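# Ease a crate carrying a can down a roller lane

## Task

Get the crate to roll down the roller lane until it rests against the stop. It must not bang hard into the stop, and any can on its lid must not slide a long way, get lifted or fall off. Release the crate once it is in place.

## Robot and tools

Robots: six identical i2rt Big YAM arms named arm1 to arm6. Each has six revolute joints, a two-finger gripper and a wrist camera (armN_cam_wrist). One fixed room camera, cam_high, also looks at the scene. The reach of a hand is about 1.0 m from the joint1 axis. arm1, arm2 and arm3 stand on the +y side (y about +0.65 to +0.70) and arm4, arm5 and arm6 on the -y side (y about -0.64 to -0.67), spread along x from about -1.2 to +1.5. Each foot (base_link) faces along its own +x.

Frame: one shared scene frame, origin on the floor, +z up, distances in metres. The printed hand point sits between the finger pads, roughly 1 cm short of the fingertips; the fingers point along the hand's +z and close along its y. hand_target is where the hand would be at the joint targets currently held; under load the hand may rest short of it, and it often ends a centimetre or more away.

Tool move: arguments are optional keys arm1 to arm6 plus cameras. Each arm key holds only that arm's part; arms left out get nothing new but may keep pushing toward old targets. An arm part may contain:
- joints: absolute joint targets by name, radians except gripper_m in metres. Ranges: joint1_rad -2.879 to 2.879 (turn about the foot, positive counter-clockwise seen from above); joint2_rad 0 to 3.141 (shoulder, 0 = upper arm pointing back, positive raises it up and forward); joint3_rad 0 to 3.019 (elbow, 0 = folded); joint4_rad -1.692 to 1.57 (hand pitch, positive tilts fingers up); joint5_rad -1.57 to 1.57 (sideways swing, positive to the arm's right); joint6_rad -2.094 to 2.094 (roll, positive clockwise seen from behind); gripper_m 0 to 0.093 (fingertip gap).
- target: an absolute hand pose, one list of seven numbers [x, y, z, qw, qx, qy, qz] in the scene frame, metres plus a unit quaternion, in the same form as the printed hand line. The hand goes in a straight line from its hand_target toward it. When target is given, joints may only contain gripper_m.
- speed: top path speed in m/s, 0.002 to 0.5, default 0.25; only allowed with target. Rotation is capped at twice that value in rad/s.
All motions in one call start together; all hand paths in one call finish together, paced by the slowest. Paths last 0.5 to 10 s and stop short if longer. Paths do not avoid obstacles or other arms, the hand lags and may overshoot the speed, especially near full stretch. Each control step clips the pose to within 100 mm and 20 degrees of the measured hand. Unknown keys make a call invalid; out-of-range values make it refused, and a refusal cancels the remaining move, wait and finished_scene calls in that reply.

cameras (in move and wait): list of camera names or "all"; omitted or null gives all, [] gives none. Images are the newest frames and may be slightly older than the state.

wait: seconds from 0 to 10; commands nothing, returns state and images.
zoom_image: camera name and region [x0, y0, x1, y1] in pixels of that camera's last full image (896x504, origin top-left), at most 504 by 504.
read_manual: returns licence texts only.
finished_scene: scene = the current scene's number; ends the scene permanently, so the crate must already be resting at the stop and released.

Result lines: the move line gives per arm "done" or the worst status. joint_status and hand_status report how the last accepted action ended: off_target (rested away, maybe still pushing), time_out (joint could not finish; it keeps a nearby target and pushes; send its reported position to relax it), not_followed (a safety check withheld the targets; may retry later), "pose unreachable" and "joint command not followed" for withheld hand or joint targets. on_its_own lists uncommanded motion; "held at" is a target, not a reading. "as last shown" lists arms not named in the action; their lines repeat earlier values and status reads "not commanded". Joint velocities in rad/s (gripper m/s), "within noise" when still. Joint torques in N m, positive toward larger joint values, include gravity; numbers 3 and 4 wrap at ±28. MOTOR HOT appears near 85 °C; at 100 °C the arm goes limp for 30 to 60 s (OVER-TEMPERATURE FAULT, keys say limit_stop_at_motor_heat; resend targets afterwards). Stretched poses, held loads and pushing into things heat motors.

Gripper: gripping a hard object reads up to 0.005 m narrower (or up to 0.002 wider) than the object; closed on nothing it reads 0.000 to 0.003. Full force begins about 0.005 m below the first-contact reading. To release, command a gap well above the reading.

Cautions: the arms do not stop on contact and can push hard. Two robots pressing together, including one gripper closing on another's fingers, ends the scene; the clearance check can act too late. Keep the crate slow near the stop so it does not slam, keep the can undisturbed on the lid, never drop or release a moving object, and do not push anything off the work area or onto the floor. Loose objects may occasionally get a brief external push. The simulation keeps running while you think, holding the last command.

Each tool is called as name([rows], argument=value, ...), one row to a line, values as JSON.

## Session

move()

Scene clock: 0.00 s.
Joint torques (N m): no reading
Heat: arm1: hottest joint2_rad 27 °C; arm2: hottest joint1_rad 31 °C; arm3: hottest joint3_rad 31 °C; arm4: hottest joint2_rad 32 °C; arm5: hottest joint3_rad 32 °C; arm6: hottest joint2_rad 32 °C.
Joint velocities: within noise
arm1.joint_positions: joint1_rad=+0.450 joint2_rad=+0.646 joint3_rad=+1.353 joint4_rad=-1.256 joint5_rad=-0.025 joint6_rad=-0.082 gripper_m=+0.09396
arm1.joint_status: not commanded
arm1.hand: x=-1.0504 y=+0.4590 z=+1.4772 quat_wxyz=(-0.422, -0.389, -0.781, +0.247) (m; scene frame)
arm1.hand_target: x=-1.0517 y=+0.4612 z=+1.4910 quat_wxyz=(-0.433, -0.386, -0.774, +0.254) (m; scene frame)
arm1.hand_status: not commanded
arm2.joint_positions: joint1_rad=-0.156 joint2_rad=+0.540 joint3_rad=+1.434 joint4_rad=-1.421 joint5_rad=+0.220 joint6_rad=-0.465 gripper_m=+0.09396
arm2.joint_status: not commanded
arm2.hand: x=-0.1811 y=+0.4996 z=+1.3010 quat_wxyz=(-0.099, -0.605, -0.610, +0.501) (m; scene frame)
arm2.hand_target: x=-0.1800 y=+0.5028 z=+1.3097 quat_wxyz=(-0.104, -0.602, -0.605, +0.510) (m; scene frame)
arm2.hand_status: not commanded
arm3.joint_positions: joint1_rad=-0.411 joint2_rad=+0.647 joint3_rad=+1.454 joint4_rad=-1.470 joint5_rad=-0.077 joint6_rad=-0.163 gripper_m=+0.09396
arm3.joint_status: not commanded
arm3.hand: x=+0.8274 y=+0.4936 z=+1.5142 quat_wxyz=(-0.252, -0.682, -0.580, +0.367) (m; scene frame)
arm3.hand_target: x=+0.8283 y=+0.4960 z=+1.5240 quat_wxyz=(-0.257, -0.678, -0.577, +0.376) (m; scene frame)
arm3.hand_status: not commanded
arm4.joint_positions: joint1_rad=+0.133 joint2_rad=+0.618 joint3_rad=+1.399 joint4_rad=-1.434 joint5_rad=-0.177 joint6_rad=+0.312 gripper_m=+0.09396
arm4.joint_status: not commanded
arm4.hand: x=+1.3946 y=-0.4479 z=+1.3073 quat_wxyz=(-0.124, +0.677, -0.588, -0.425) (m; scene frame)
arm4.hand_target: x=+1.3952 y=-0.4498 z=+1.3185 quat_wxyz=(-0.129, +0.673, -0.583, -0.436) (m; scene frame)
arm4.hand_status: not commanded
arm5.joint_positions: joint1_rad=+0.646 joint2_rad=+0.624 joint3_rad=+1.416 joint4_rad=-1.301 joint5_rad=-0.192 joint6_rad=-0.435 gripper_m=+0.09396
arm5.joint_status: not commanded
arm5.hand: x=+0.3424 y=-0.4719 z=+1.4969 quat_wxyz=(-0.264, +0.836, -0.196, -0.439) (m; scene frame)
arm5.hand_target: x=+0.3441 y=-0.4742 z=+1.5059 quat_wxyz=(-0.270, +0.832, -0.193, -0.445) (m; scene frame)
arm5.hand_status: not commanded
arm6.joint_positions: joint1_rad=+0.067 joint2_rad=+0.576 joint3_rad=+1.433 joint4_rad=-1.158 joint5_rad=-0.198 joint6_rad=-0.235 gripper_m=+0.09396
arm6.joint_status: not commanded
arm6.hand: x=-0.7585 y=-0.4609 z=+1.3432 quat_wxyz=(-0.383, +0.697, -0.398, -0.457) (m; scene frame)
arm6.hand_target: x=-0.7579 y=-0.4652 z=+1.3518 quat_wxyz=(-0.390, +0.692, -0.394, -0.462) (m; scene frame)
arm6.hand_status: not commanded
pictures: arm1_cam_wrist, arm2_cam_wrist, arm3_cam_wrist, arm4_cam_wrist, arm5_cam_wrist, arm6_cam_wrist, cam_high
camera_calibration:
arm1_cam_wrist: T_world_to_cam=[[-0.81315, -0.580791, 0.0383122, -0.639893], [-0.547786, 0.741366, -0.387695, -0.337555], [0.196767, -0.336242, -0.920991, 1.84752], [0, 0, 0, 1]] pos_world=[-1.06877, 0.49982, 1.59519]
arm2_cam_wrist: T_world_to_cam=[[-0.832918, 0.219082, 0.508184, -0.923679], [0.0695952, 0.952477, -0.296554, -0.0720338], [-0.549003, -0.211638, -0.808582, 1.18363], [0, 0, 0, 1]] pos_world=[-0.114517, 0.521474, 1.4051]
arm3_cam_wrist: T_world_to_cam=[[-0.967139, 0.237196, 0.0915481, 0.542036], [0.203083, 0.93733, -0.283143, -0.198645], [-0.152971, -0.255246, -0.954699, 1.82306], [0, 0, 0, 1]] pos_world=[0.843441, 0.522958, 1.63461]
arm4_cam_wrist: T_world_to_cam=[[0.905239, 0.271467, -0.326876, -0.715524], [0.201573, -0.951588, -0.232053, -0.398206], [-0.374046, 0.144174, -0.916135, 1.91261], [0, 0, 0, 1]] pos_world=[1.44339, -0.460436, 1.42592]
arm5_cam_wrist: T_world_to_cam=[[0.551718, 0.784343, 0.283572, -0.244285], [0.815589, -0.436272, -0.380108, 0.0844992], [-0.17442, 0.440991, -0.8804, 1.70659], [0, 0, 0, 1]] pos_world=[0.363524, -0.524124, 1.60388]
arm6_cam_wrist: T_world_to_cam=[[0.902484, 0.392866, 0.176574, 0.627759], [0.416976, -0.694145, -0.586766, 0.786182], [-0.107953, 0.603174, -0.79027, 1.38225], [0, 0, 0, 1]] pos_world=[-0.745144, -0.534638, 1.44281]

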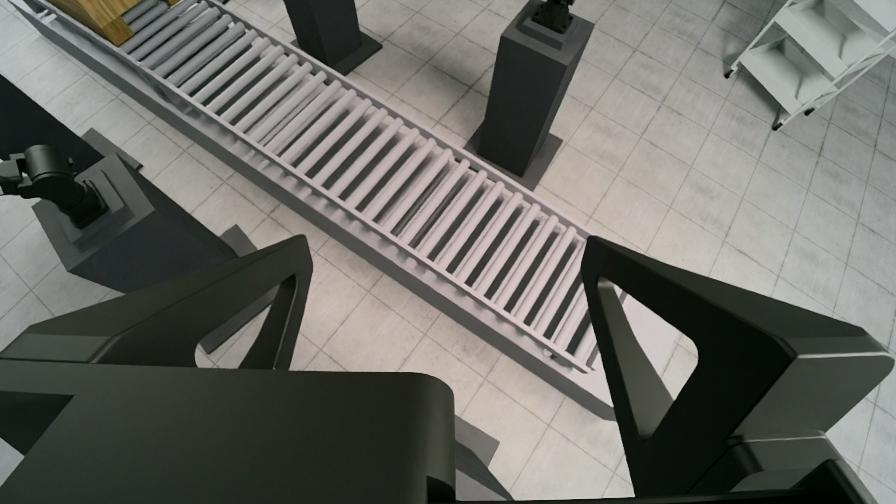

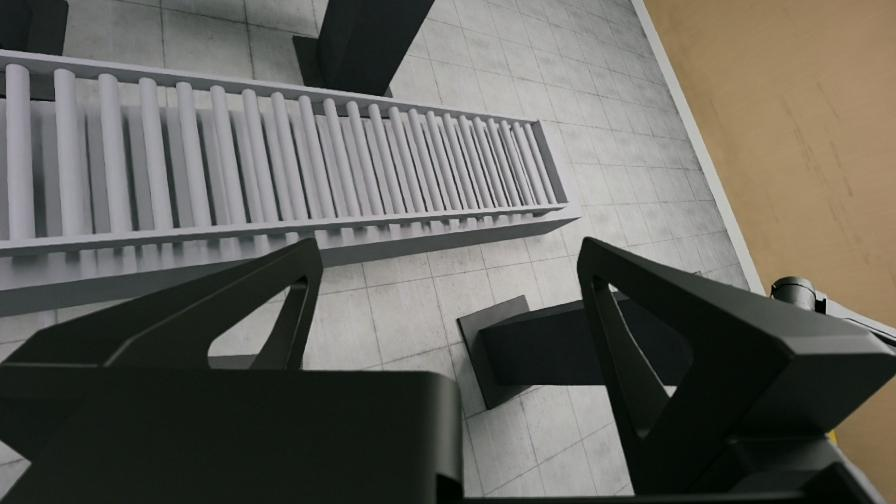

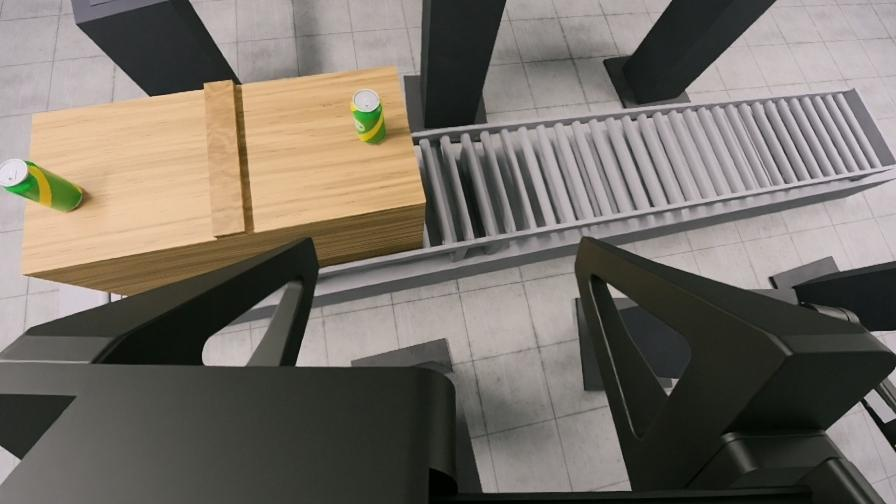

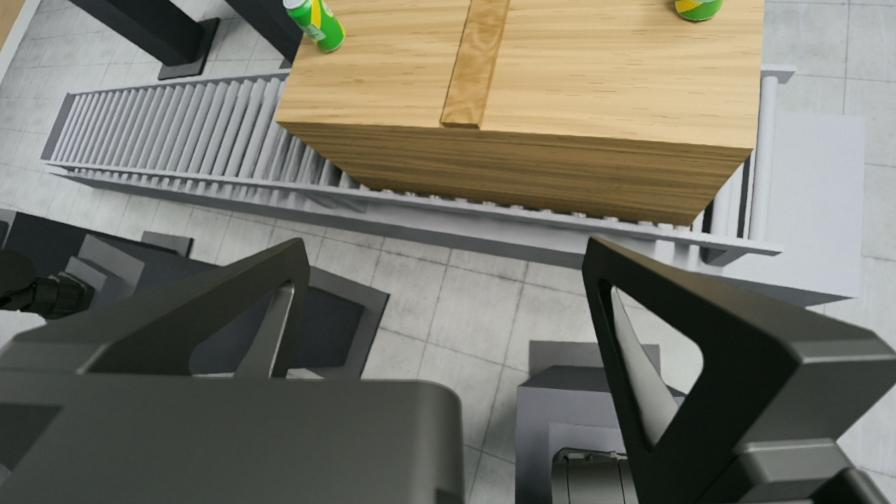

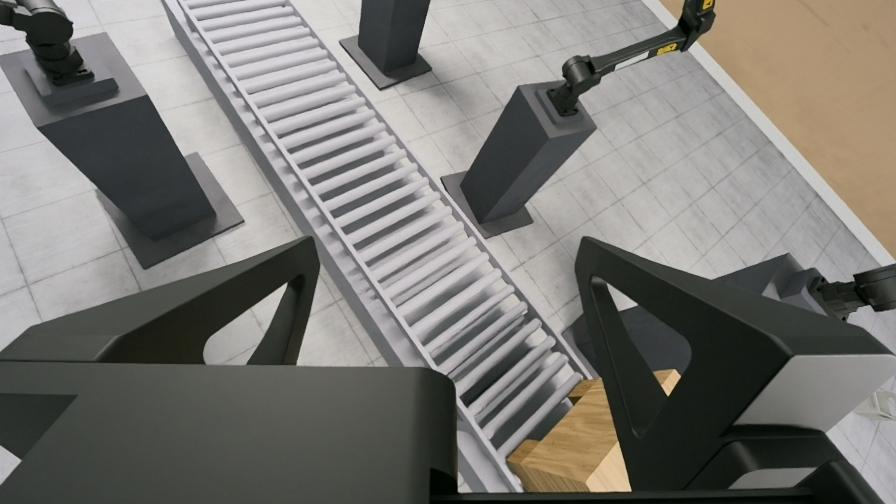

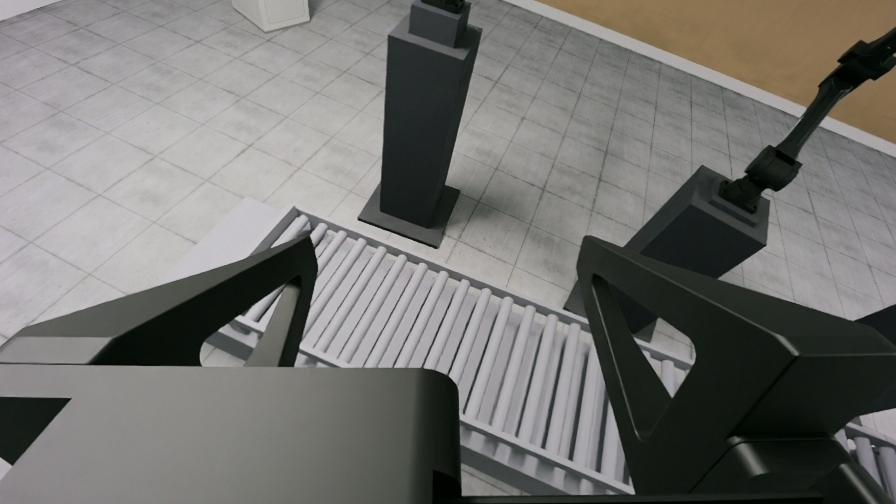

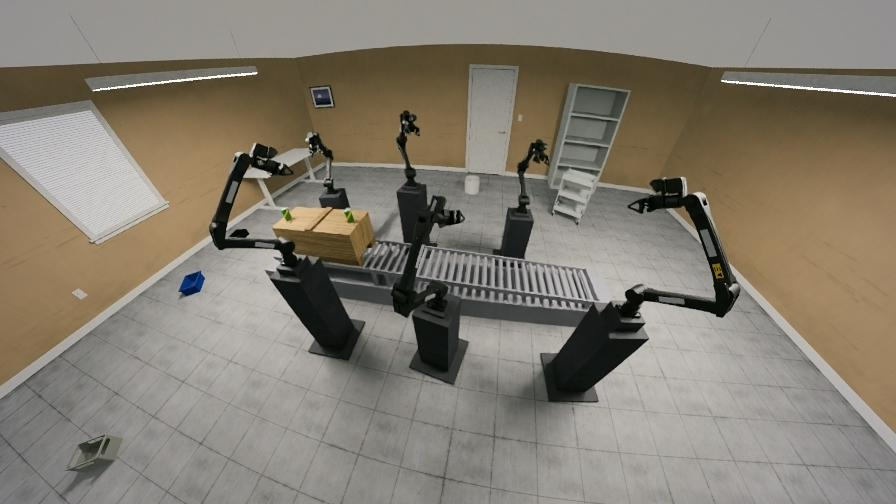

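move(arm3={"target":[1.170,0.125,0.95,0.0923,0.701,0.701,-0.0923],"speed":0.3}, arm5={"target":[0.37,-0.145,1.10,-0.0923,0.701,-0.701,-0.0923],"speed":0.3}, arm2={"target":[-0.08,0.13,1.10,0.0923,0.701,0.701,-0.0923],"speed":0.3}, arm6={"target":[-0.6,-0.145,1.10,-0.0923,0.701,-0.701,-0.0923],"speed":0.3}, cameras=["arm3_cam_wrist","cam_high"])

Scene clock: 30.07 s.
Joint torques (N m): arm1=[0.5 3.31 10.29 1.55 0.03 0.02] | arm2=[-0.03 -12.04 12.44 0.35 -0.23 0.05] | arm3=[0.09 -18.43 11.97 0.32 0.06 0.09] | arm4=[-0.67 0.56 8.55 2.58 -0.06 -0.1] | arm5=[-1.03 -12.69 14.98 0.79 0.27 0.06] | arm6=[-0.15 -16.79 14.17 0.54 -0.01 0.04]
Heat: arm1: hottest joint3_rad 32 °C; arm2: hottest joint3_rad 34 °C; arm3: hottest joint3_rad 34 °C; arm4: hottest joint2_rad 32 °C; arm5: hottest joint3_rad 34 °C; arm6: hottest joint3_rad 34 °C.
move: arm2 off_target; arm3 off_target; arm5 off_target; arm6 off_target
Joint velocities: within noise
arm1, arm4: as last shown
arm2.joint_positions: joint1_rad=+0.181 joint2_rad=+1.565 joint3_rad=+1.751 joint4_rad=-1.534 joint5_rad=-0.002 joint6_rad=+0.008 gripper_m=+0.09396
arm2.joint_status: not commanded
arm2.hand: x=-0.0859 y=+0.1381 z=+1.0848 quat_wxyz=(-0.080, -0.703, -0.702, +0.085) (m; scene frame)
arm2.hand_target: x=-0.0801 y=+0.1307 z=+1.0998 quat_wxyz=(-0.093, -0.701, -0.701, +0.092) (m; scene frame)
arm2.hand_status: off_target (0.018 m and 1.7 deg from the pose sent, 0.433 m and 49.6 deg at the start)
arm3.joint_positions: joint1_rad=+0.429 joint2_rad=+2.061 joint3_rad=+1.436 joint4_rad=-0.730 joint5_rad=+0.116 joint6_rad=+0.459 gripper_m=+0.09396
arm3.joint_status: not commanded
arm3.hand: x=+1.1590 y=+0.1337 z=+0.9493 quat_wxyz=(-0.087, -0.699, -0.704, +0.094) (m; scene frame)
arm3.hand_target: x=+1.1698 y=+0.1255 z=+0.9501 quat_wxyz=(-0.093, -0.701, -0.701, +0.092) (m; scene frame)
arm3.hand_status: off_target (0.014 m and 0.8 deg from the pose sent, 0.756 m and 39.2 deg at the start)
arm5.joint_positions: joint1_rad=+0.342 joint2_rad=+1.557 joint3_rad=+1.247 joint4_rad=-1.026 joint5_rad=+0.077 joint6_rad=+0.241 gripper_m=+0.09396
arm5.joint_status: not commanded
arm5.hand: x=+0.3702 y=-0.1641 z=+1.0886 quat_wxyz=(-0.085, +0.708, -0.696, -0.084) (m; scene frame)
arm5.hand_target: x=+0.3702 y=-0.1459 z=+1.1002 quat_wxyz=(-0.092, +0.701, -0.701, -0.093) (m; scene frame)
arm5.hand_status: off_target (0.022 m and 1.7 deg from the pose sent, 0.515 m and 75.9 deg at the start)
arm6.joint_positions: joint1_rad=-0.260 joint2_rad=+1.600 joint3_rad=+1.825 joint4_rad=-1.564 joint5_rad=-0.053 joint6_rad=-0.193 gripper_m=+0.09396
arm6.joint_status: not commanded
arm6.hand: x=-0.6060 y=-0.1526 z=+1.0878 quat_wxyz=(-0.083, +0.709, -0.694, -0.087) (m; scene frame)
arm6.hand_target: x=-0.6002 y=-0.1455 z=+1.0999 quat_wxyz=(-0.093, +0.701, -0.701, -0.093) (m; scene frame)
arm6.hand_status: off_target (0.016 m and 1.7 deg from the pose sent, 0.429 m and 64.6 deg at the start)
pictures: arm3_cam_wrist, cam_high
camera_calibration:
arm3_cam_wrist: T_world_to_cam=[[-0.998959, 0.0181702, 0.041845, 1.11308], [0.0323694, 0.928667, 0.369499, -0.5092], [-0.0321463, 0.370469, -0.928288, 0.993894], [0, 0, 0, 1]] pos_world=[1.16035, 0.0844456, 1.06419]

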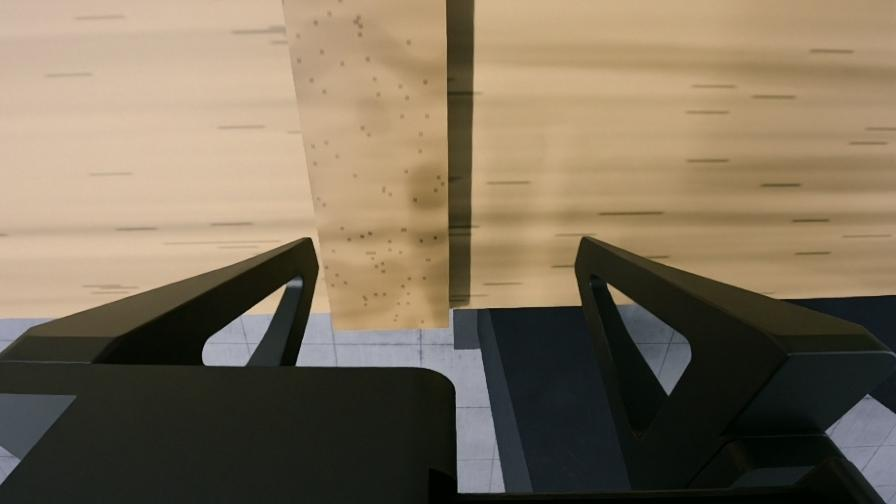

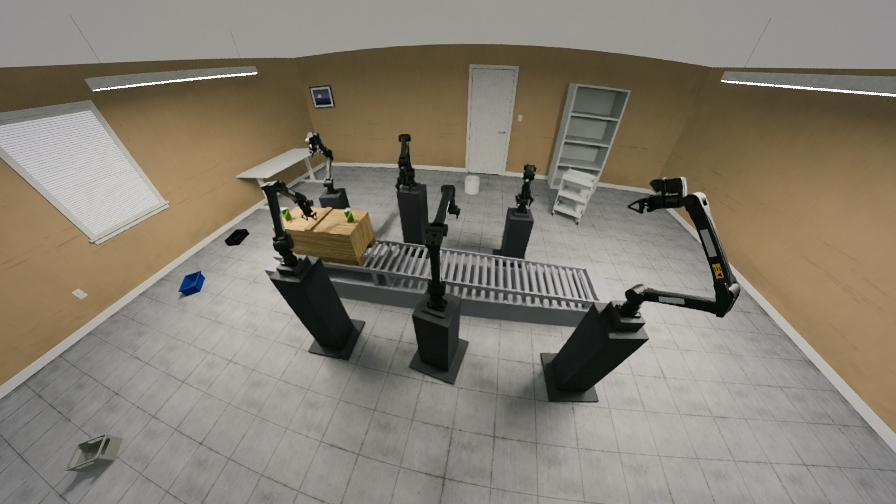

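move(arm3={"target":[1.196,0.122,0.885,0.0923,0.701,0.701,-0.0923],"speed":0.12}, cameras=["arm3_cam_wrist"])

Scene clock: 38.70 s.
Joint torques (N m): arm1=[0.5 3.37 10.3 1.57 0.01 0.04] | arm2=[0.44 -12.34 12.37 0.47 -0.18 0.04] | arm3=[-0.32 -19.43 11.25 0.94 0.3 0.07] | arm4=[-0.67 0.62 8.54 2.58 -0.06 -0.09] | arm5=[-1.08 -12.75 14.97 0.81 0.27 0.07] | arm6=[-0.15 -16.85 14.19 0.57 -0.02 0.03]
Heat: arm1: hottest joint3_rad 33 °C; arm2: hottest joint3_rad 35 °C; arm3: hottest joint3_rad 36 °C; arm4: hottest joint2_rad 32 °C; arm5: hottest joint3_rad 35 °C; arm6: hottest joint3_rad 37 °C.
move: arm3 off_target
Joint velocities: within noise
arm1, arm2, arm4, arm5, arm6: as last shown
arm2.hand_target: x=-0.0801 y=+0.1306 z=+1.0998 quat_wxyz=(-0.093, -0.701, -0.701, +0.092) (m; scene frame)
arm3.joint_positions: joint1_rad=+0.468 joint2_rad=+2.190 joint3_rad=+1.474 joint4_rad=-0.656 joint5_rad=+0.117 joint6_rad=+0.494 gripper_m=+0.09396
arm3.joint_status: not commanded
arm3.hand: x=+1.1861 y=+0.1339 z=+0.8880 quat_wxyz=(-0.082, -0.698, -0.706, +0.089) (m; scene frame)
arm3.hand_target: x=+1.1959 y=+0.1225 z=+0.8854 quat_wxyz=(-0.093, -0.701, -0.701, +0.092) (m; scene frame)
arm3.hand_status: off_target (0.016 m and 1.4 deg from the pose sent, 0.075 m and 0.8 deg at the start)
arm5.hand: x=+0.3703 y=-0.1641 z=+1.0886 quat_wxyz=(-0.085, +0.708, -0.696, -0.083) (m; scene frame)
arm5.hand_target: x=+0.3703 y=-0.1459 z=+1.1002 quat_wxyz=(-0.093, +0.701, -0.701, -0.093) (m; scene frame)
arm6.hand: x=-0.6060 y=-0.1526 z=+1.0877 quat_wxyz=(-0.083, +0.709, -0.695, -0.087) (m; scene frame)
arm6.hand_target: x=-0.6002 y=-0.1456 z=+1.0999 quat_wxyz=(-0.093, +0.701, -0.701, -0.093) (m; scene frame)
pictures: arm3_cam_wrist
camera_calibration:
arm3_cam_wrist: T_world_to_cam=[[-0.999005, 0.0130648, 0.0426452, 1.14285], [0.0283953, 0.923633, 0.382224, -0.49357], [-0.0343948, 0.383055, -0.923085, 0.934119], [0, 0, 0, 1]] pos_world=[1.18786, 0.0831281, 1.00219]

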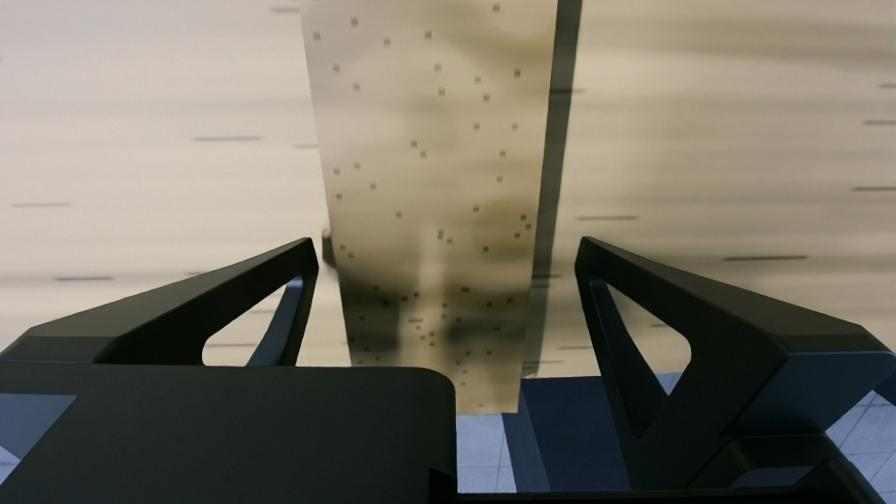

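move(arm3={"target":[1.197,0.122,0.866,0.0923,0.701,0.701,-0.0923],"speed":0.1}, cameras=[])

move(arm3={"target":[1.195,0.122,0.876,0.0923,0.701,0.701,-0.0923],"joints":{"gripper_m":0.05},"speed":0.1}, cameras=["arm3_cam_wrist"])

Scene clock: 44.87 s.
Joint torques (N m): arm1=[0.67 3.31 10.35 1.57 0.02 0.01] | arm2=[-0.21 -12.04 12.38 0.36 -0.16 0.06] | arm3=[0.03 -17.38 10.91 1.13 0.31 0.08] | arm4=[-0.62 0.79 8.55 2.54 -0.06 -0.1] | arm5=[-1.08 -12.75 14.98 0.81 0.27 0.07] | arm6=[-0.09 -16.85 14.19 0.55 -0.01 0.04]
Heat: arm1: hottest joint3_rad 34 °C; arm2: hottest joint3_rad 35 °C; arm3: hottest joint3_rad 37 °C; arm4: hottest joint2_rad 32 °C; arm5: hottest joint3_rad 36 °C; arm6: hottest joint3_rad 39 °C.
move: arm3 off_target
Joint velocities: within noise
arm1, arm2, arm4, arm5, arm6: as last shown
arm2.joint_positions: joint1_rad=+0.181 joint2_rad=+1.565 joint3_rad=+1.751 joint4_rad=-1.534 joint5_rad=-0.002 joint6_rad=+0.009 gripper_m=+0.09396
arm3.joint_positions: joint1_rad=+0.468 joint2_rad=+2.203 joint3_rad=+1.477 joint4_rad=-0.627 joint5_rad=+0.118 joint6_rad=+0.496 gripper_m=+0.09396
arm3.joint_status: not commanded
arm3.hand: x=+1.1887 y=+0.1290 z=+0.8826 quat_wxyz=(-0.091, -0.698, -0.704, +0.092) (m; scene frame)
arm3.hand_target: x=+1.1966 y=+0.1229 z=+0.8665 quat_wxyz=(-0.092, -0.701, -0.701, +0.092) (m; scene frame)
arm3.hand_status: off_target (0.020 m and 0.6 deg from the pose sent, 0.027 m and 1.4 deg at the start)
pictures: none
No camera images: "cameras" was empty.

Scene clock: 45.83 s.
Joint torques (N m): arm1=[0.73 3.37 10.32 1.51 0.01 0.01] | arm2=[0.32 -12.22 12.41 0.44 -0.16 0.07] | arm3=[-0.67 -19.31 10.77 0.44 0.32 0.06] | arm4=[-0.56 0.56 8.55 2.54 -0.06 -0.1] | arm5=[-1.08 -12.75 14.97 0.81 0.27 0.07] | arm6=[-0.09 -16.79 14.17 0.55 -0.01 0.03]
Heat: arm1: hottest joint3_rad 34 °C; arm2: hottest joint3_rad 35 °C; arm3: hottest joint3_rad 37 °C; arm4: hottest joint2_rad 32 °C; arm5: hottest joint3_rad 36 °C; arm6: hottest joint3_rad 39 °C.
move: arm3 off_target
Joint velocities: within noise
arm1, arm2, arm4, arm5, arm6: as last shown
arm3.joint_positions: joint1_rad=+0.469 joint2_rad=+2.204 joint3_rad=+1.477 joint4_rad=-0.622 joint5_rad=+0.117 joint6_rad=+0.496 gripper_m=+0.06223
arm3.joint_status: gripper_m off_target (ended at +0.06227, target +0.05000)
arm3.hand: x=+1.1901 y=+0.1284 z=+0.8826 quat_wxyz=(-0.094, -0.697, -0.705, +0.092) (m; scene frame)
arm3.hand_target: x=+1.1950 y=+0.1223 z=+0.8760 quat_wxyz=(-0.093, -0.701, -0.701, +0.092) (m; scene frame)
arm3.hand_status: done (0.010 m and 0.6 deg from the pose sent, 0.011 m and 0.6 deg at the start)
pictures: arm3_cam_wrist
camera_calibration:
arm3_cam_wrist: T_world_to_cam=[[-0.999454, 0.0141681, 0.0298563, 1.15877], [0.0240655, 0.931202, 0.363709, -0.466003], [-0.0226491, 0.364229, -0.931034, 0.926817], [0, 0, 0, 1]] pos_world=[1.19034, 0.0799524, 0.997791]

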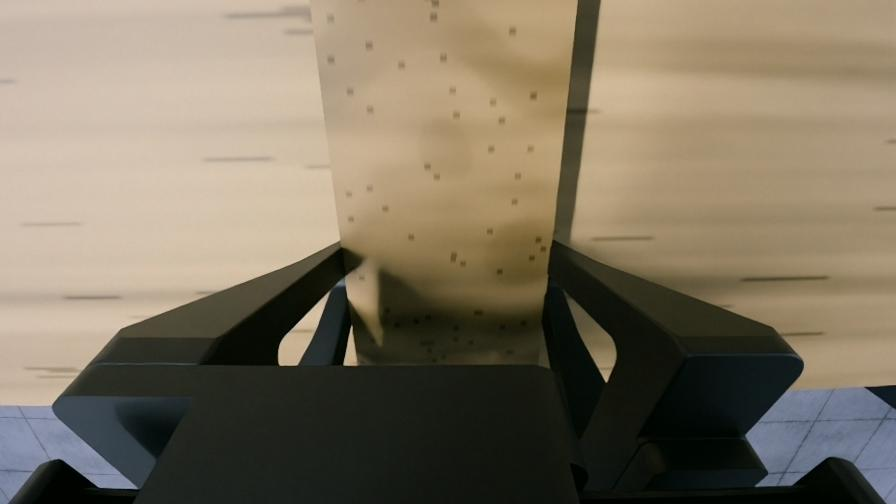

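move(arm3={"target":[0.40,0.124,0.853,0.153,0.690,0.690,-0.153],"speed":0.14}, cameras=["arm3_cam_wrist","arm5_cam_wrist","cam_high"])

Scene clock: 58.53 s.
Joint torques (N m): arm1=[0.38 3.49 10.22 1.52 0.03 0.01] | arm2=[-0.56 -12.16 12.48 0.38 -0.17 0.06] | arm3=[0.91 -26.11 5.76 -1.95 0.28 -0.17] | arm4=[-0.62 0.5 8.55 2.58 -0.06 -0.1] | arm5=[-1.03 -12.75 14.97 0.81 0.27 0.06] | arm6=[-0.15 -16.79 14.19 0.55 -0.01 0.03]
Heat: arm1: hottest joint3_rad 35 °C; arm2: hottest joint3_rad 37 °C; arm3: hottest joint3_rad 37 °C; arm4: hottest joint3_rad 33 °C; arm5: hottest joint3_rad 37 °C; arm6: hottest joint3_rad 42 °C.
move: arm3 off_target
Joint velocities: within noise
arm1, arm2, arm4, arm5, arm6: as last shown
arm3.joint_positions: joint1_rad=-0.841 joint2_rad=+2.477 joint3_rad=+1.932 joint4_rad=-0.594 joint5_rad=-0.308 joint6_rad=-0.717 gripper_m=+0.06241
arm3.joint_status: not commanded
arm3.hand: x=+0.3666 y=+0.1031 z=+0.8792 quat_wxyz=(-0.159, -0.683, -0.680, +0.212) (m; scene frame)
arm3.hand_target: x=+0.3983 y=+0.1230 z=+0.8538 quat_wxyz=(-0.153, -0.690, -0.691, +0.154) (m; scene frame)
arm3.hand_status: off_target (0.047 m and 7.0 deg from the pose sent, 0.791 m and 10.0 deg at the start)
pictures: arm3_cam_wrist, arm5_cam_wrist, cam_high
camera_calibration:
arm3_cam_wrist: T_world_to_cam=[[-0.99393, 0.0561435, 0.0946135, 0.272889], [0.0655088, 0.992931, 0.0989772, -0.21019], [-0.0883877, 0.104574, -0.990582, 1.01743], [0, 0, 0, 1]] pos_world=[0.374929, 0.0869865, 1.00283]
arm5_cam_wrist: T_world_to_cam=[[0.999459, 0.0313677, 0.0099038, -0.376702], [0.0248908, -0.91803, 0.395728, -0.589965], [0.0215051, -0.395267, -0.918314, 1.04778], [0, 0, 0, 1]] pos_world=[0.36865, -0.115638, 1.19938]

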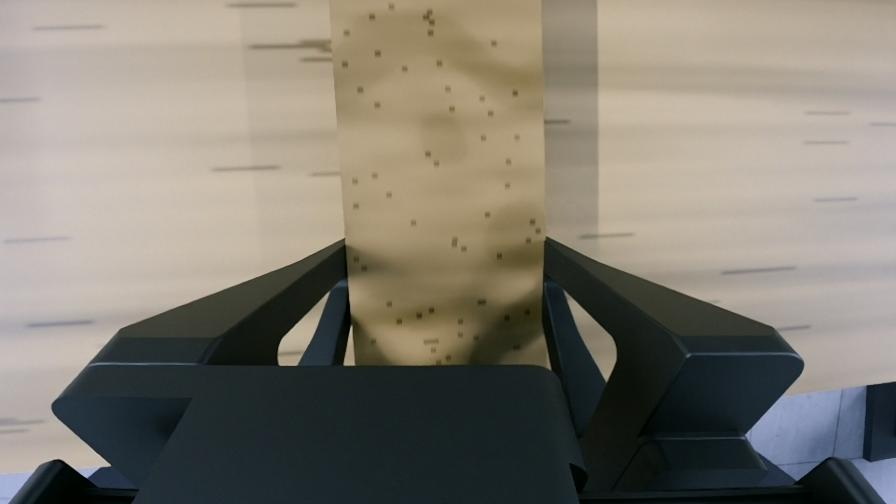

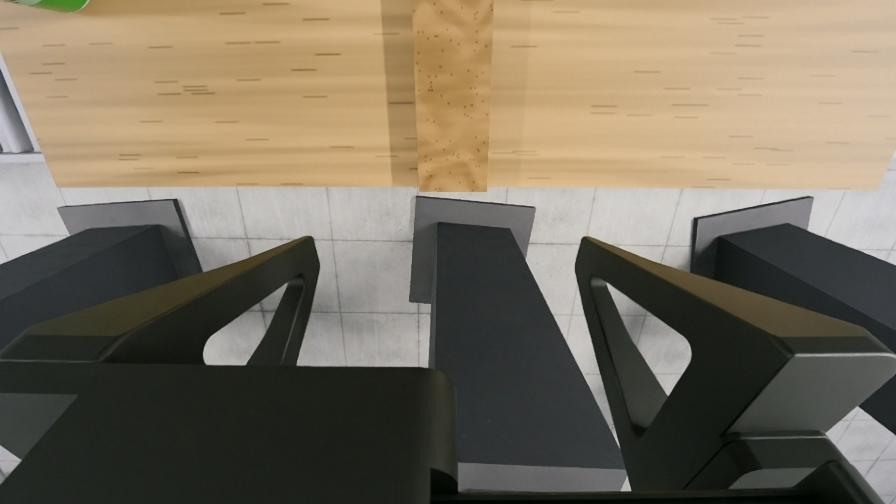

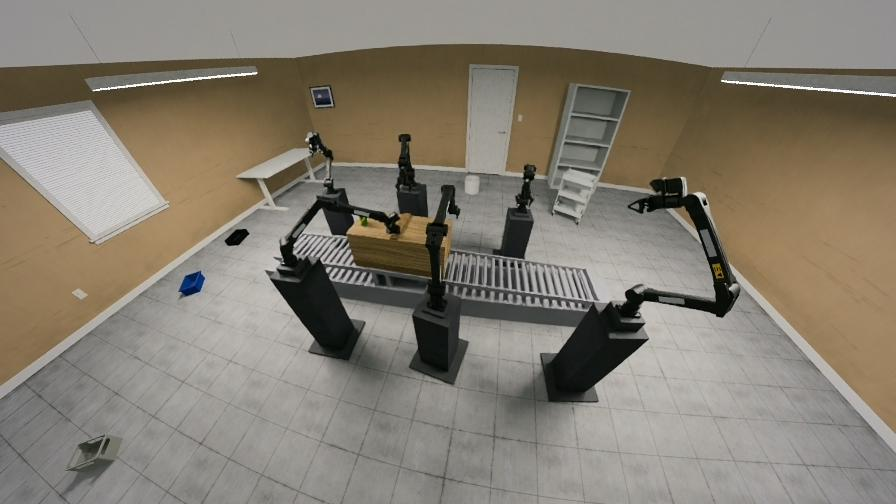

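move(arm5={"target":[0.371,-0.128,0.87,-0.0923,0.701,-0.701,-0.0923],"speed":0.2}, cameras=["arm5_cam_wrist"])

Scene clock: 77.13 s.
Joint torques (N m): arm1=[0.44 3.55 10.32 1.54 0.02 0.02] | arm2=[0.15 -12.16 12.37 0.49 -0.17 0.07] | arm3=[1.08 -25.52 5.6 -1.85 0.24 -0.17] | arm4=[-0.56 0.62 8.58 2.55 -0.05 -0.09] | arm5=[-1.14 -15.79 7.19 1.51 0.08 -0.07] | arm6=[-0.09 -16.79 14.19 0.55 -0.02 0.03]
Heat: arm1: hottest joint3_rad 36 °C; arm2: hottest joint3_rad 39 °C; arm3: hottest joint3_rad 36 °C; arm4: hottest joint3_rad 34 °C; arm5: hottest joint3_rad 39 °C; arm6: hottest joint3_rad 45 °C.
move: arm5 off_target
Joint velocities: within noise
arm1, arm2, arm3, arm4, arm6: as last shown
arm3.joint_positions: joint1_rad=-0.841 joint2_rad=+2.477 joint3_rad=+1.932 joint4_rad=-0.594 joint5_rad=-0.307 joint6_rad=-0.717 gripper_m=+0.06241
arm3.hand: x=+0.3665 y=+0.1032 z=+0.8792 quat_wxyz=(-0.159, -0.683, -0.680, +0.212) (m; scene frame)
arm5.joint_positions: joint1_rad=+0.327 joint2_rad=+1.920 joint3_rad=+1.107 joint4_rad=-0.482 joint5_rad=+0.077 joint6_rad=+0.239 gripper_m=+0.09396
arm5.joint_status: not commanded
arm5.hand: x=+0.3656 y=-0.1266 z=+0.8825 quat_wxyz=(-0.095, +0.701, -0.700, -0.099) (m; scene frame)
arm5.hand_target: x=+0.3711 y=-0.1282 z=+0.8703 quat_wxyz=(-0.092, +0.701, -0.701, -0.092) (m; scene frame)
arm5.hand_status: off_target (0.014 m and 0.9 deg from the pose sent, 0.222 m and 1.7 deg at the start)
pictures: arm5_cam_wrist
camera_calibration:
arm5_cam_wrist: T_world_to_cam=[[0.999858, 0.0168219, 0.00126473, -0.365511], [0.0152367, -0.932723, 0.360271, -0.440888], [0.00724008, -0.3602, -0.932847, 0.895942], [0, 0, 0, 1]] pos_world=[0.36569, -0.0823594, 0.995078]

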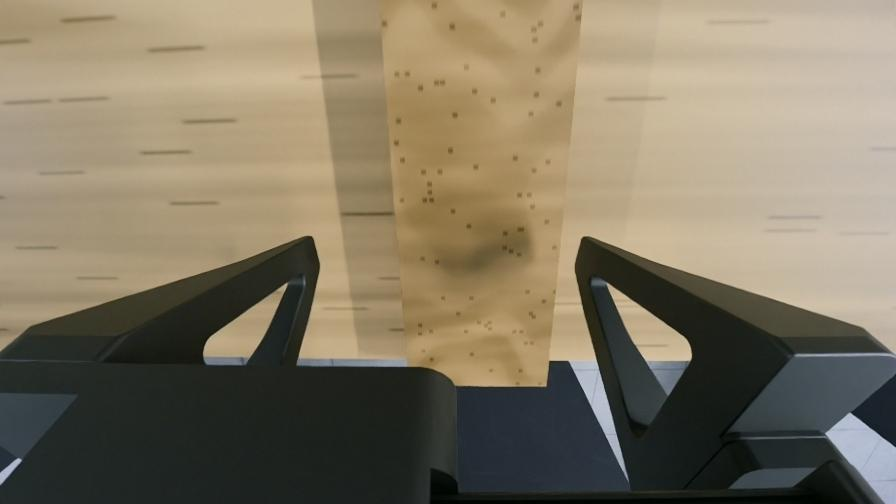

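move(arm5={"target":[0.385,-0.13,0.83,-0.0923,0.701,-0.701,-0.0923],"speed":0.1}, cameras=["arm5_cam_wrist"])

Scene clock: 83.30 s.
Joint torques (N m): arm1=[0.67 3.66 10.28 1.48 0.02 0.03] | arm2=[0.03 -12.28 12.34 0.39 -0.2 0.05] | arm3=[0.97 -25.93 5.6 -1.89 0.24 -0.16] | arm4=[-0.62 0.56 8.57 2.59 -0.06 -0.09] | arm5=[-1.26 -14.8 5.93 1.65 -0.16 -0.09] | arm6=[-0.09 -16.79 14.17 0.55 -0.01 0.03]
Heat: arm1: hottest joint3_rad 36 °C; arm2: hottest joint3_rad 39 °C; arm3: hottest joint3_rad 35 °C; arm4: hottest joint3_rad 34 °C; arm5: hottest joint3_rad 39 °C; arm6: hottest joint3_rad 45 °C.
move: arm5 off_target
Joint velocities: within noise
arm1, arm2, arm3, arm4, arm6: as last shown
arm5.joint_positions: joint1_rad=+0.300 joint2_rad=+1.979 joint3_rad=+1.090 joint4_rad=-0.385 joint5_rad=+0.075 joint6_rad=+0.215 gripper_m=+0.09396
arm5.joint_status: not commanded
arm5.hand: x=+0.3785 y=-0.1213 z=+0.8526 quat_wxyz=(-0.103, +0.699, -0.700, -0.106) (m; scene frame)
arm5.hand_target: x=+0.3849 y=-0.1310 z=+0.8308 quat_wxyz=(-0.092, +0.701, -0.701, -0.092) (m; scene frame)
arm5.hand_status: off_target (0.025 m and 2.0 deg from the pose sent, 0.056 m and 0.9 deg at the start)
pictures: arm5_cam_wrist
camera_calibration:
arm5_cam_wrist: T_world_to_cam=[[0.9999, 0.0140448, 0.00191434, -0.379379], [0.0125474, -0.93983, 0.341413, -0.409202], [0.00659421, -0.341355, -0.939911, 0.87837], [0, 0, 0, 1]] pos_world=[0.378683, -0.079416, 0.966023]

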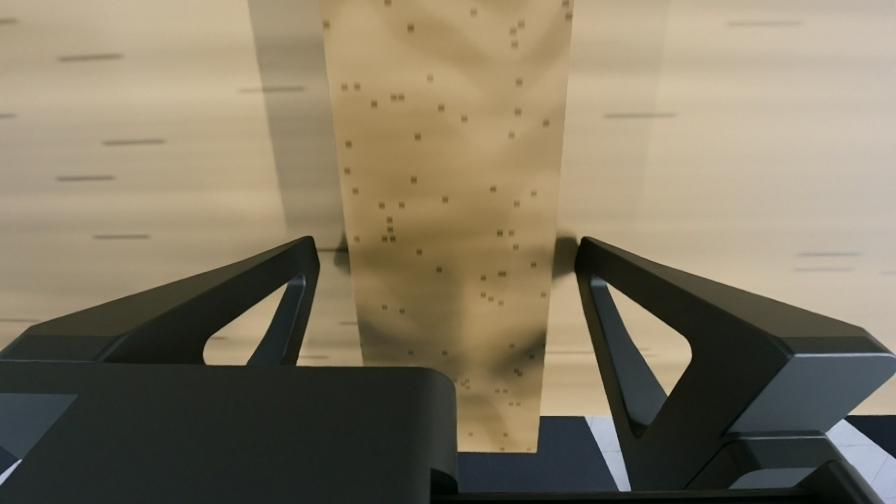

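move(arm5={"target":[0.382,-0.13,0.843,-0.0923,0.701,-0.701,-0.0923],"joints":{"gripper_m":0.05},"speed":0.1}, cameras=["arm5_cam_wrist"])

Scene clock: 88.07 s.
Joint torques (N m): arm1=[0.5 3.14 10.25 1.52 0.03 0.02] | arm2=[-0.26 -12.28 12.44 0.46 -0.21 0.06] | arm3=[1.08 -25.7 5.56 -1.92 0.25 -0.17] | arm4=[-0.56 0.5 8.53 2.54 -0.06 -0.1] | arm5=[-0.32 -17.03 6.41 0.51 0.24 -0.01] | arm6=[-0.09 -16.79 14.19 0.55 -0.02 0.03]
Heat: arm1: hottest joint3_rad 36 °C; arm2: hottest joint3_rad 40 °C; arm3: hottest joint3_rad 35 °C; arm4: hottest joint3_rad 34 °C; arm5: hottest joint3_rad 39 °C; arm6: hottest joint3_rad 46 °C.
move: arm5 off_target
Joint velocities: within noise
arm1.joint_positions: joint1_rad=+0.450 joint2_rad=+0.646 joint3_rad=+1.353 joint4_rad=-1.256 joint5_rad=-0.025 joint6_rad=-0.082 gripper_m=+0.09396
arm1.joint_status: not commanded
arm1.hand: x=-1.0504 y=+0.4590 z=+1.4772 quat_wxyz=(-0.422, -0.389, -0.781, +0.247) (m; scene frame)
arm1.hand_target: x=-1.0517 y=+0.4612 z=+1.4910 quat_wxyz=(-0.433, -0.386, -0.774, +0.254) (m; scene frame)
arm1.hand_status: not commanded
arm2, arm6: as last shown
arm3.joint_positions: joint1_rad=-0.840 joint2_rad=+2.477 joint3_rad=+1.932 joint4_rad=-0.594 joint5_rad=-0.307 joint6_rad=-0.717 gripper_m=+0.06241
arm3.joint_status: not commanded
arm3.hand: x=+0.3668 y=+0.1030 z=+0.8791 quat_wxyz=(-0.159, -0.683, -0.680, +0.212) (m; scene frame)
arm3.hand_target: x=+0.3984 y=+0.1229 z=+0.8538 quat_wxyz=(-0.153, -0.690, -0.691, +0.154) (m; scene frame)
arm3.hand_status: not commanded
arm4.joint_positions: joint1_rad=+0.133 joint2_rad=+0.618 joint3_rad=+1.399 joint4_rad=-1.434 joint5_rad=-0.177 joint6_rad=+0.312 gripper_m=+0.09396
arm4.joint_status: not commanded
arm4.hand: x=+1.3946 y=-0.4479 z=+1.3073 quat_wxyz=(-0.124, +0.677, -0.588, -0.425) (m; scene frame)
arm4.hand_target: x=+1.3952 y=-0.4498 z=+1.3185 quat_wxyz=(-0.129, +0.673, -0.583, -0.436) (m; scene frame)
arm4.hand_status: not commanded
arm5.joint_positions: joint1_rad=+0.295 joint2_rad=+1.979 joint3_rad=+1.090 joint4_rad=-0.383 joint5_rad=+0.068 joint6_rad=+0.211 gripper_m=+0.06261
arm5.joint_status: gripper_m off_target (ended at +0.06264, target +0.05000)
arm5.hand: x=+0.3800 y=-0.1206 z=+0.8526 quat_wxyz=(-0.101, +0.699, -0.700, -0.108) (m; scene frame)
arm5.hand_target: x=+0.3820 y=-0.1301 z=+0.8431 quat_wxyz=(-0.092, +0.701, -0.701, -0.092) (m; scene frame)
arm5.hand_status: off_target (0.014 m and 2.1 deg from the pose sent, 0.014 m and 2.0 deg at the start)
pictures: arm5_cam_wrist
camera_calibration:
arm5_cam_wrist: T_world_to_cam=[[0.99989, 0.0141414, -0.00456528, -0.375404], [0.0148505, -0.939907, 0.341108, -0.409161], [0.000532827, -0.341138, -0.940013, 0.881018], [0, 0, 0, 1]] pos_world=[0.38097, -0.0787155, 0.966023]

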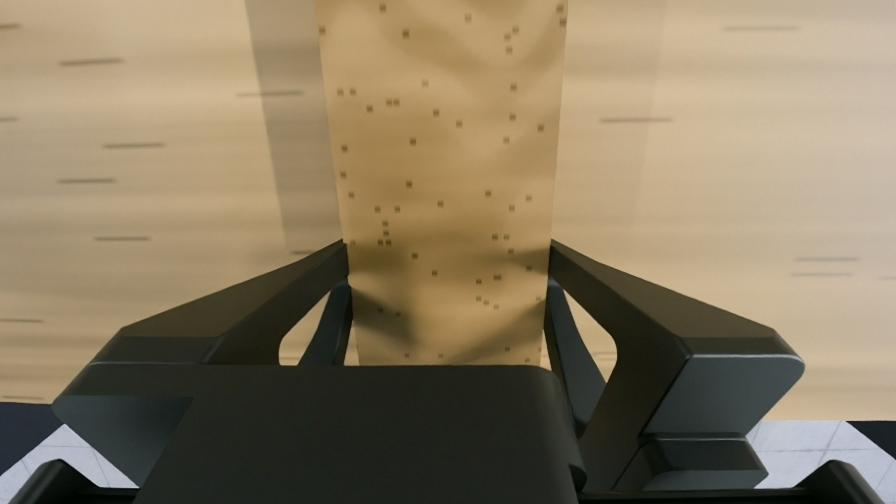

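move(arm3={"joints":{"gripper_m":0.093}}, cameras=[])

move(arm3={"target":[0.39,0.16,1.08,0.153,0.690,0.690,-0.153],"speed":0.2}, cameras=[])

move(arm5={"target":[-0.05,-0.13,0.841,-0.2,0.678,-0.678,-0.2],"speed":0.13}, cameras=["arm5_cam_wrist","arm2_cam_wrist","arm1_cam_wrist","cam_high"])

Scene clock: 95.60 s.
Joint torques (N m): arm1=[0.56 3.43 10.26 1.52 0.04 0.04] | arm2=[-0.15 -12.4 12.51 0.36 -0.2 0.03] | arm3=[2.02 -24.18 7.05 -0.59 -0.63 -0.01] | arm4=[-0.73 0.44 8.58 2.56 -0.07 -0.09] | arm5=[-2.55 -17.32 6.41 0.38 0.19 -0.23] | arm6=[-0.09 -16.79 14.19 0.54 -0.01 0.03]
Heat: arm1: hottest joint3_rad 36 °C; arm2: hottest joint3_rad 40 °C; arm3: hottest joint3_rad 35 °C; arm4: hottest joint3_rad 34 °C; arm5: hottest joint3_rad 38 °C; arm6: hottest joint3_rad 46 °C.
move: arm3 done
Joint velocities: within noise
arm1, arm4: as last shown
arm2.joint_positions: joint1_rad=+0.181 joint2_rad=+1.565 joint3_rad=+1.751 joint4_rad=-1.534 joint5_rad=-0.002 joint6_rad=+0.009 gripper_m=+0.09396
arm2.joint_status: not commanded
arm2.hand: x=-0.0859 y=+0.1381 z=+1.0848 quat_wxyz=(-0.080, -0.703, -0.702, +0.085) (m; scene frame)
arm2.hand_target: x=-0.0801 y=+0.1306 z=+1.0998 quat_wxyz=(-0.093, -0.701, -0.701, +0.092) (m; scene frame)
arm2.hand_status: not commanded
arm3.joint_positions: joint1_rad=-0.852 joint2_rad=+2.461 joint3_rad=+1.915 joint4_rad=-0.630 joint5_rad=-0.283 joint6_rad=-0.736 gripper_m=+0.09298
arm3.joint_status: all done
arm3.hand: x=+0.3646 y=+0.1197 z=+0.8796 quat_wxyz=(-0.145, -0.689, -0.683, +0.197) (m; scene frame)
arm3.hand_target: x=+0.3983 y=+0.1230 z=+0.8538 quat_wxyz=(-0.153, -0.690, -0.691, +0.154) (m; scene frame)
arm3.hand_status: not commanded
arm5.joint_positions: joint1_rad=+0.322 joint2_rad=+1.981 joint3_rad=+1.090 joint4_rad=-0.379 joint5_rad=+0.069 joint6_rad=+0.235 gripper_m=+0.06261
arm5.joint_status: not commanded
arm5.hand: x=+0.3652 y=-0.1233 z=+0.8520 quat_wxyz=(-0.099, +0.700, -0.698, -0.112) (m; scene frame)
arm5.hand_target: x=+0.3820 y=-0.1301 z=+0.8432 quat_wxyz=(-0.092, +0.701, -0.701, -0.092) (m; scene frame)
arm5.hand_status: not commanded
arm6.joint_positions: joint1_rad=-0.260 joint2_rad=+1.600 joint3_rad=+1.825 joint4_rad=-1.564 joint5_rad=-0.053 joint6_rad=-0.193 gripper_m=+0.09396
arm6.joint_status: not commanded
arm6.hand: x=-0.6060 y=-0.1526 z=+1.0877 quat_wxyz=(-0.083, +0.709, -0.695, -0.087) (m; scene frame)
arm6.hand_target: x=-0.6002 y=-0.1456 z=+1.0999 quat_wxyz=(-0.093, +0.701, -0.701, -0.093) (m; scene frame)
arm6.hand_status: not commanded
pictures: none
No camera images: "cameras" was empty.

Scene clock: 97.57 s.
Joint torques (N m): arm1=[0.32 3.31 10.25 1.48 0.04 0] | arm2=[-0.09 -12.28 12.36 0.4 -0.18 0.04] | arm3=[-1.08 -23.65 14.49 0.35 -0.32 -0.19] | arm4=[-0.73 0.44 8.59 2.58 -0.06 -0.09] | arm5=[-5.66 -18.08 5.76 0.12 0.61 -0.43] | arm6=[-0.09 -16.79 14.19 0.57 -0.02 0.03]
Heat: arm1: hottest joint3_rad 36 °C; arm2: hottest joint3_rad 41 °C; arm3: hottest joint3_rad 35 °C; arm4: hottest joint3_rad 34 °C; arm5: hottest joint3_rad 38 °C; arm6: hottest joint3_rad 47 °C.
move: arm3 off_target
Joint velocities: within noise
arm1, arm2, arm4, arm6: as last shown
arm3.joint_positions: joint1_rad=-0.863 joint2_rad=+2.166 joint3_rad=+1.900 joint4_rad=-1.050 joint5_rad=-0.305 joint6_rad=-0.758 gripper_m=+0.09299
arm3.joint_status: not commanded
arm3.hand: x=+0.4040 y=+0.1649 z=+1.0573 quat_wxyz=(-0.154, -0.697, -0.688, +0.131) (m; scene frame)
arm3.hand_target: x=+0.3907 y=+0.1607 z=+1.0802 quat_wxyz=(-0.153, -0.690, -0.690, +0.154) (m; scene frame)
arm3.hand_status: off_target (0.027 m and 2.6 deg from the pose sent, 0.206 m and 5.2 deg at the start)
arm5.joint_positions: joint1_rad=+0.360 joint2_rad=+1.988 joint3_rad=+1.097 joint4_rad=-0.371 joint5_rad=+0.058 joint6_rad=+0.258 gripper_m=+0.06262
arm5.joint_status: not commanded
arm5.hand: x=+0.3422 y=-0.1248 z=+0.8514 quat_wxyz=(-0.093, +0.705, -0.692, -0.121) (m; scene frame)
arm5.hand_target: x=+0.3821 y=-0.1300 z=+0.8432 quat_wxyz=(-0.092, +0.701, -0.701, -0.092) (m; scene frame)
arm5.hand_status: not commanded
pictures: none
No camera images: "cameras" was empty.

Scene clock: 102.10 s.
Joint torques (N m): arm1=[0.56 3.43 10.14 1.58 0.01 0.03] | arm2=[0.38 -12.1 12.44 0.29 -0.18 0.06] | arm3=[-1.26 -23.88 14.27 0.38 -0.33 -0.2] | arm4=[-0.73 0.5 8.54 2.55 -0.07 -0.09] | arm5=[-3.6 -29.33 6.82 -1.06 1.77 -0.1] | arm6=[-0.09 -16.85 14.19 0.55 -0.02 0.04]
Heat: arm1: hottest joint3_rad 37 °C; arm2: hottest joint3_rad 41 °C; arm3: hottest joint3_rad 37 °C; arm4: hottest joint3_rad 34 °C; arm5: hottest joint3_rad 38 °C; arm6: hottest joint3_rad 47 °C.
move: arm5 off_target
Joint velocities: within noise
arm1, arm2, arm4, arm6: as last shown
arm3.joint_positions: joint1_rad=-0.863 joint2_rad=+2.166 joint3_rad=+1.900 joint4_rad=-1.050 joint5_rad=-0.305 joint6_rad=-0.759 gripper_m=+0.09299
arm3.joint_status: not commanded
arm3.hand: x=+0.4041 y=+0.1649 z=+1.0573 quat_wxyz=(-0.154, -0.697, -0.688, +0.131) (m; scene frame)
arm3.hand_target: x=+0.3907 y=+0.1606 z=+1.0802 quat_wxyz=(-0.153, -0.690, -0.690, +0.153) (m; scene frame)
arm3.hand_status: not commanded
arm5.joint_positions: joint1_rad=+1.012 joint2_rad=+2.446 joint3_rad=+1.841 joint4_rad=-0.520 joint5_rad=+0.418 joint6_rad=+0.813 gripper_m=+0.06262
arm5.joint_status: not commanded
arm5.hand: x=-0.0914 y=-0.1458 z=+0.8344 quat_wxyz=(-0.175, +0.685, -0.667, -0.235) (m; scene frame)
arm5.hand_target: x=-0.0520 y=-0.1302 z=+0.8401 quat_wxyz=(-0.199, +0.679, -0.678, -0.200) (m; scene frame)
arm5.hand_status: off_target (0.045 m and 5.2 deg from the pose sent, 0.392 m and 15.7 deg at the start)
pictures: arm1_cam_wrist, arm2_cam_wrist, arm5_cam_wrist, cam_high
camera_calibration:
arm1_cam_wrist: T_world_to_cam=[[-0.81315, -0.580791, 0.0383122, -0.639893], [-0.547786, 0.741366, -0.387695, -0.337555], [0.196767, -0.336242, -0.920991, 1.84752], [0, 0, 0, 1]] pos_world=[-1.06877, 0.49982, 1.59519]
arm2_cam_wrist: T_world_to_cam=[[-0.999722, -0.0211208, 0.0104397, -0.0963854], [-0.0154497, 0.922239, 0.386311, -0.542397], [-0.0177871, 0.386042, -0.92231, 1.07106], [0, 0, 0, 1]] pos_world=[-0.0856875, 0.0847104, 1.19839]
arm5_cam_wrist: T_world_to_cam=[[0.996156, 0.0598771, -0.0639352, 0.152113], [0.0633719, -0.996522, 0.0541097, -0.183991], [-0.0604729, -0.0579534, -0.996486, 0.938355], [0, 0, 0, 1]] pos_world=[-0.0831238, -0.138079, 0.954739]

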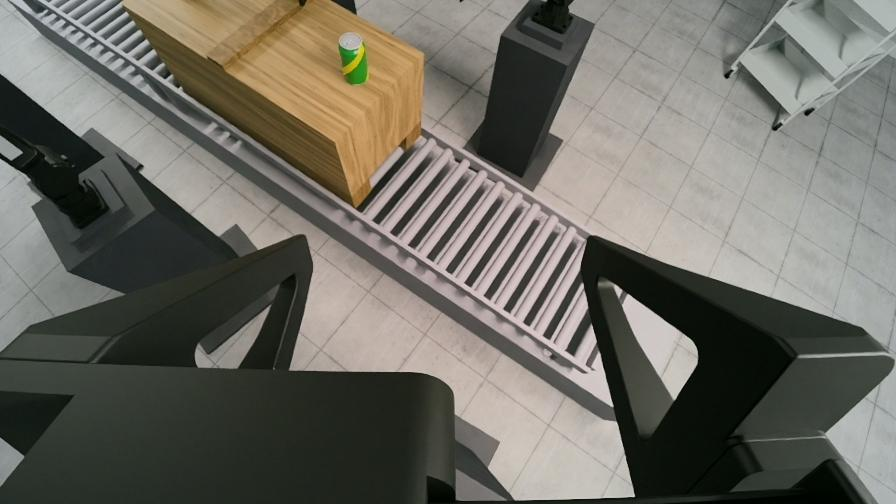

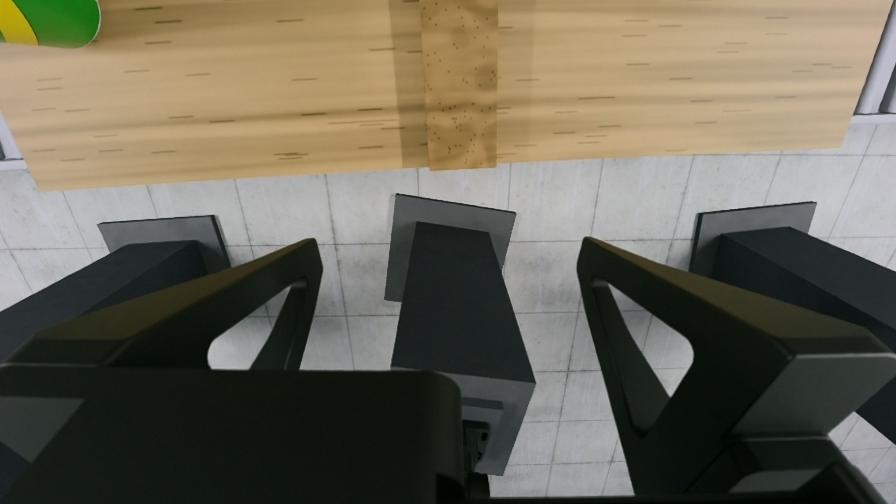

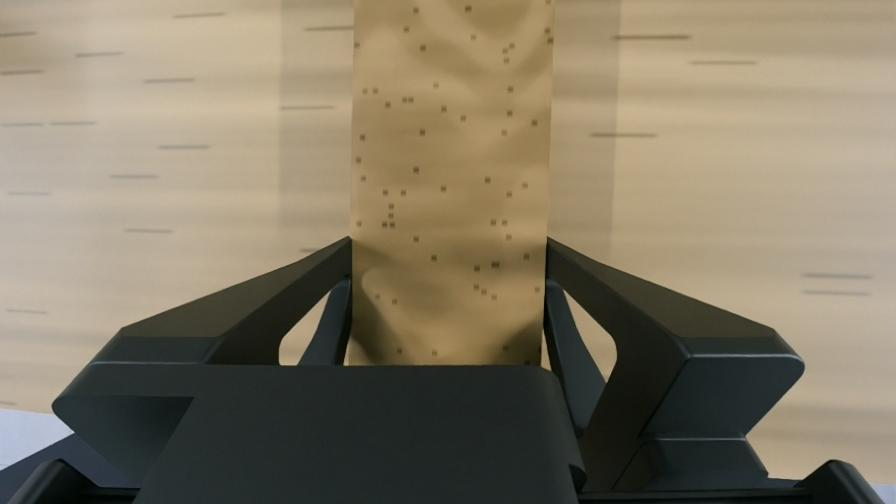

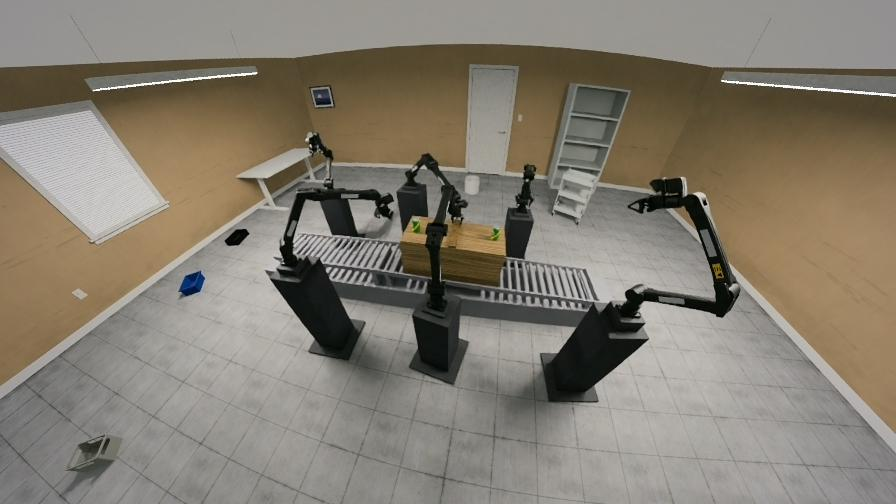

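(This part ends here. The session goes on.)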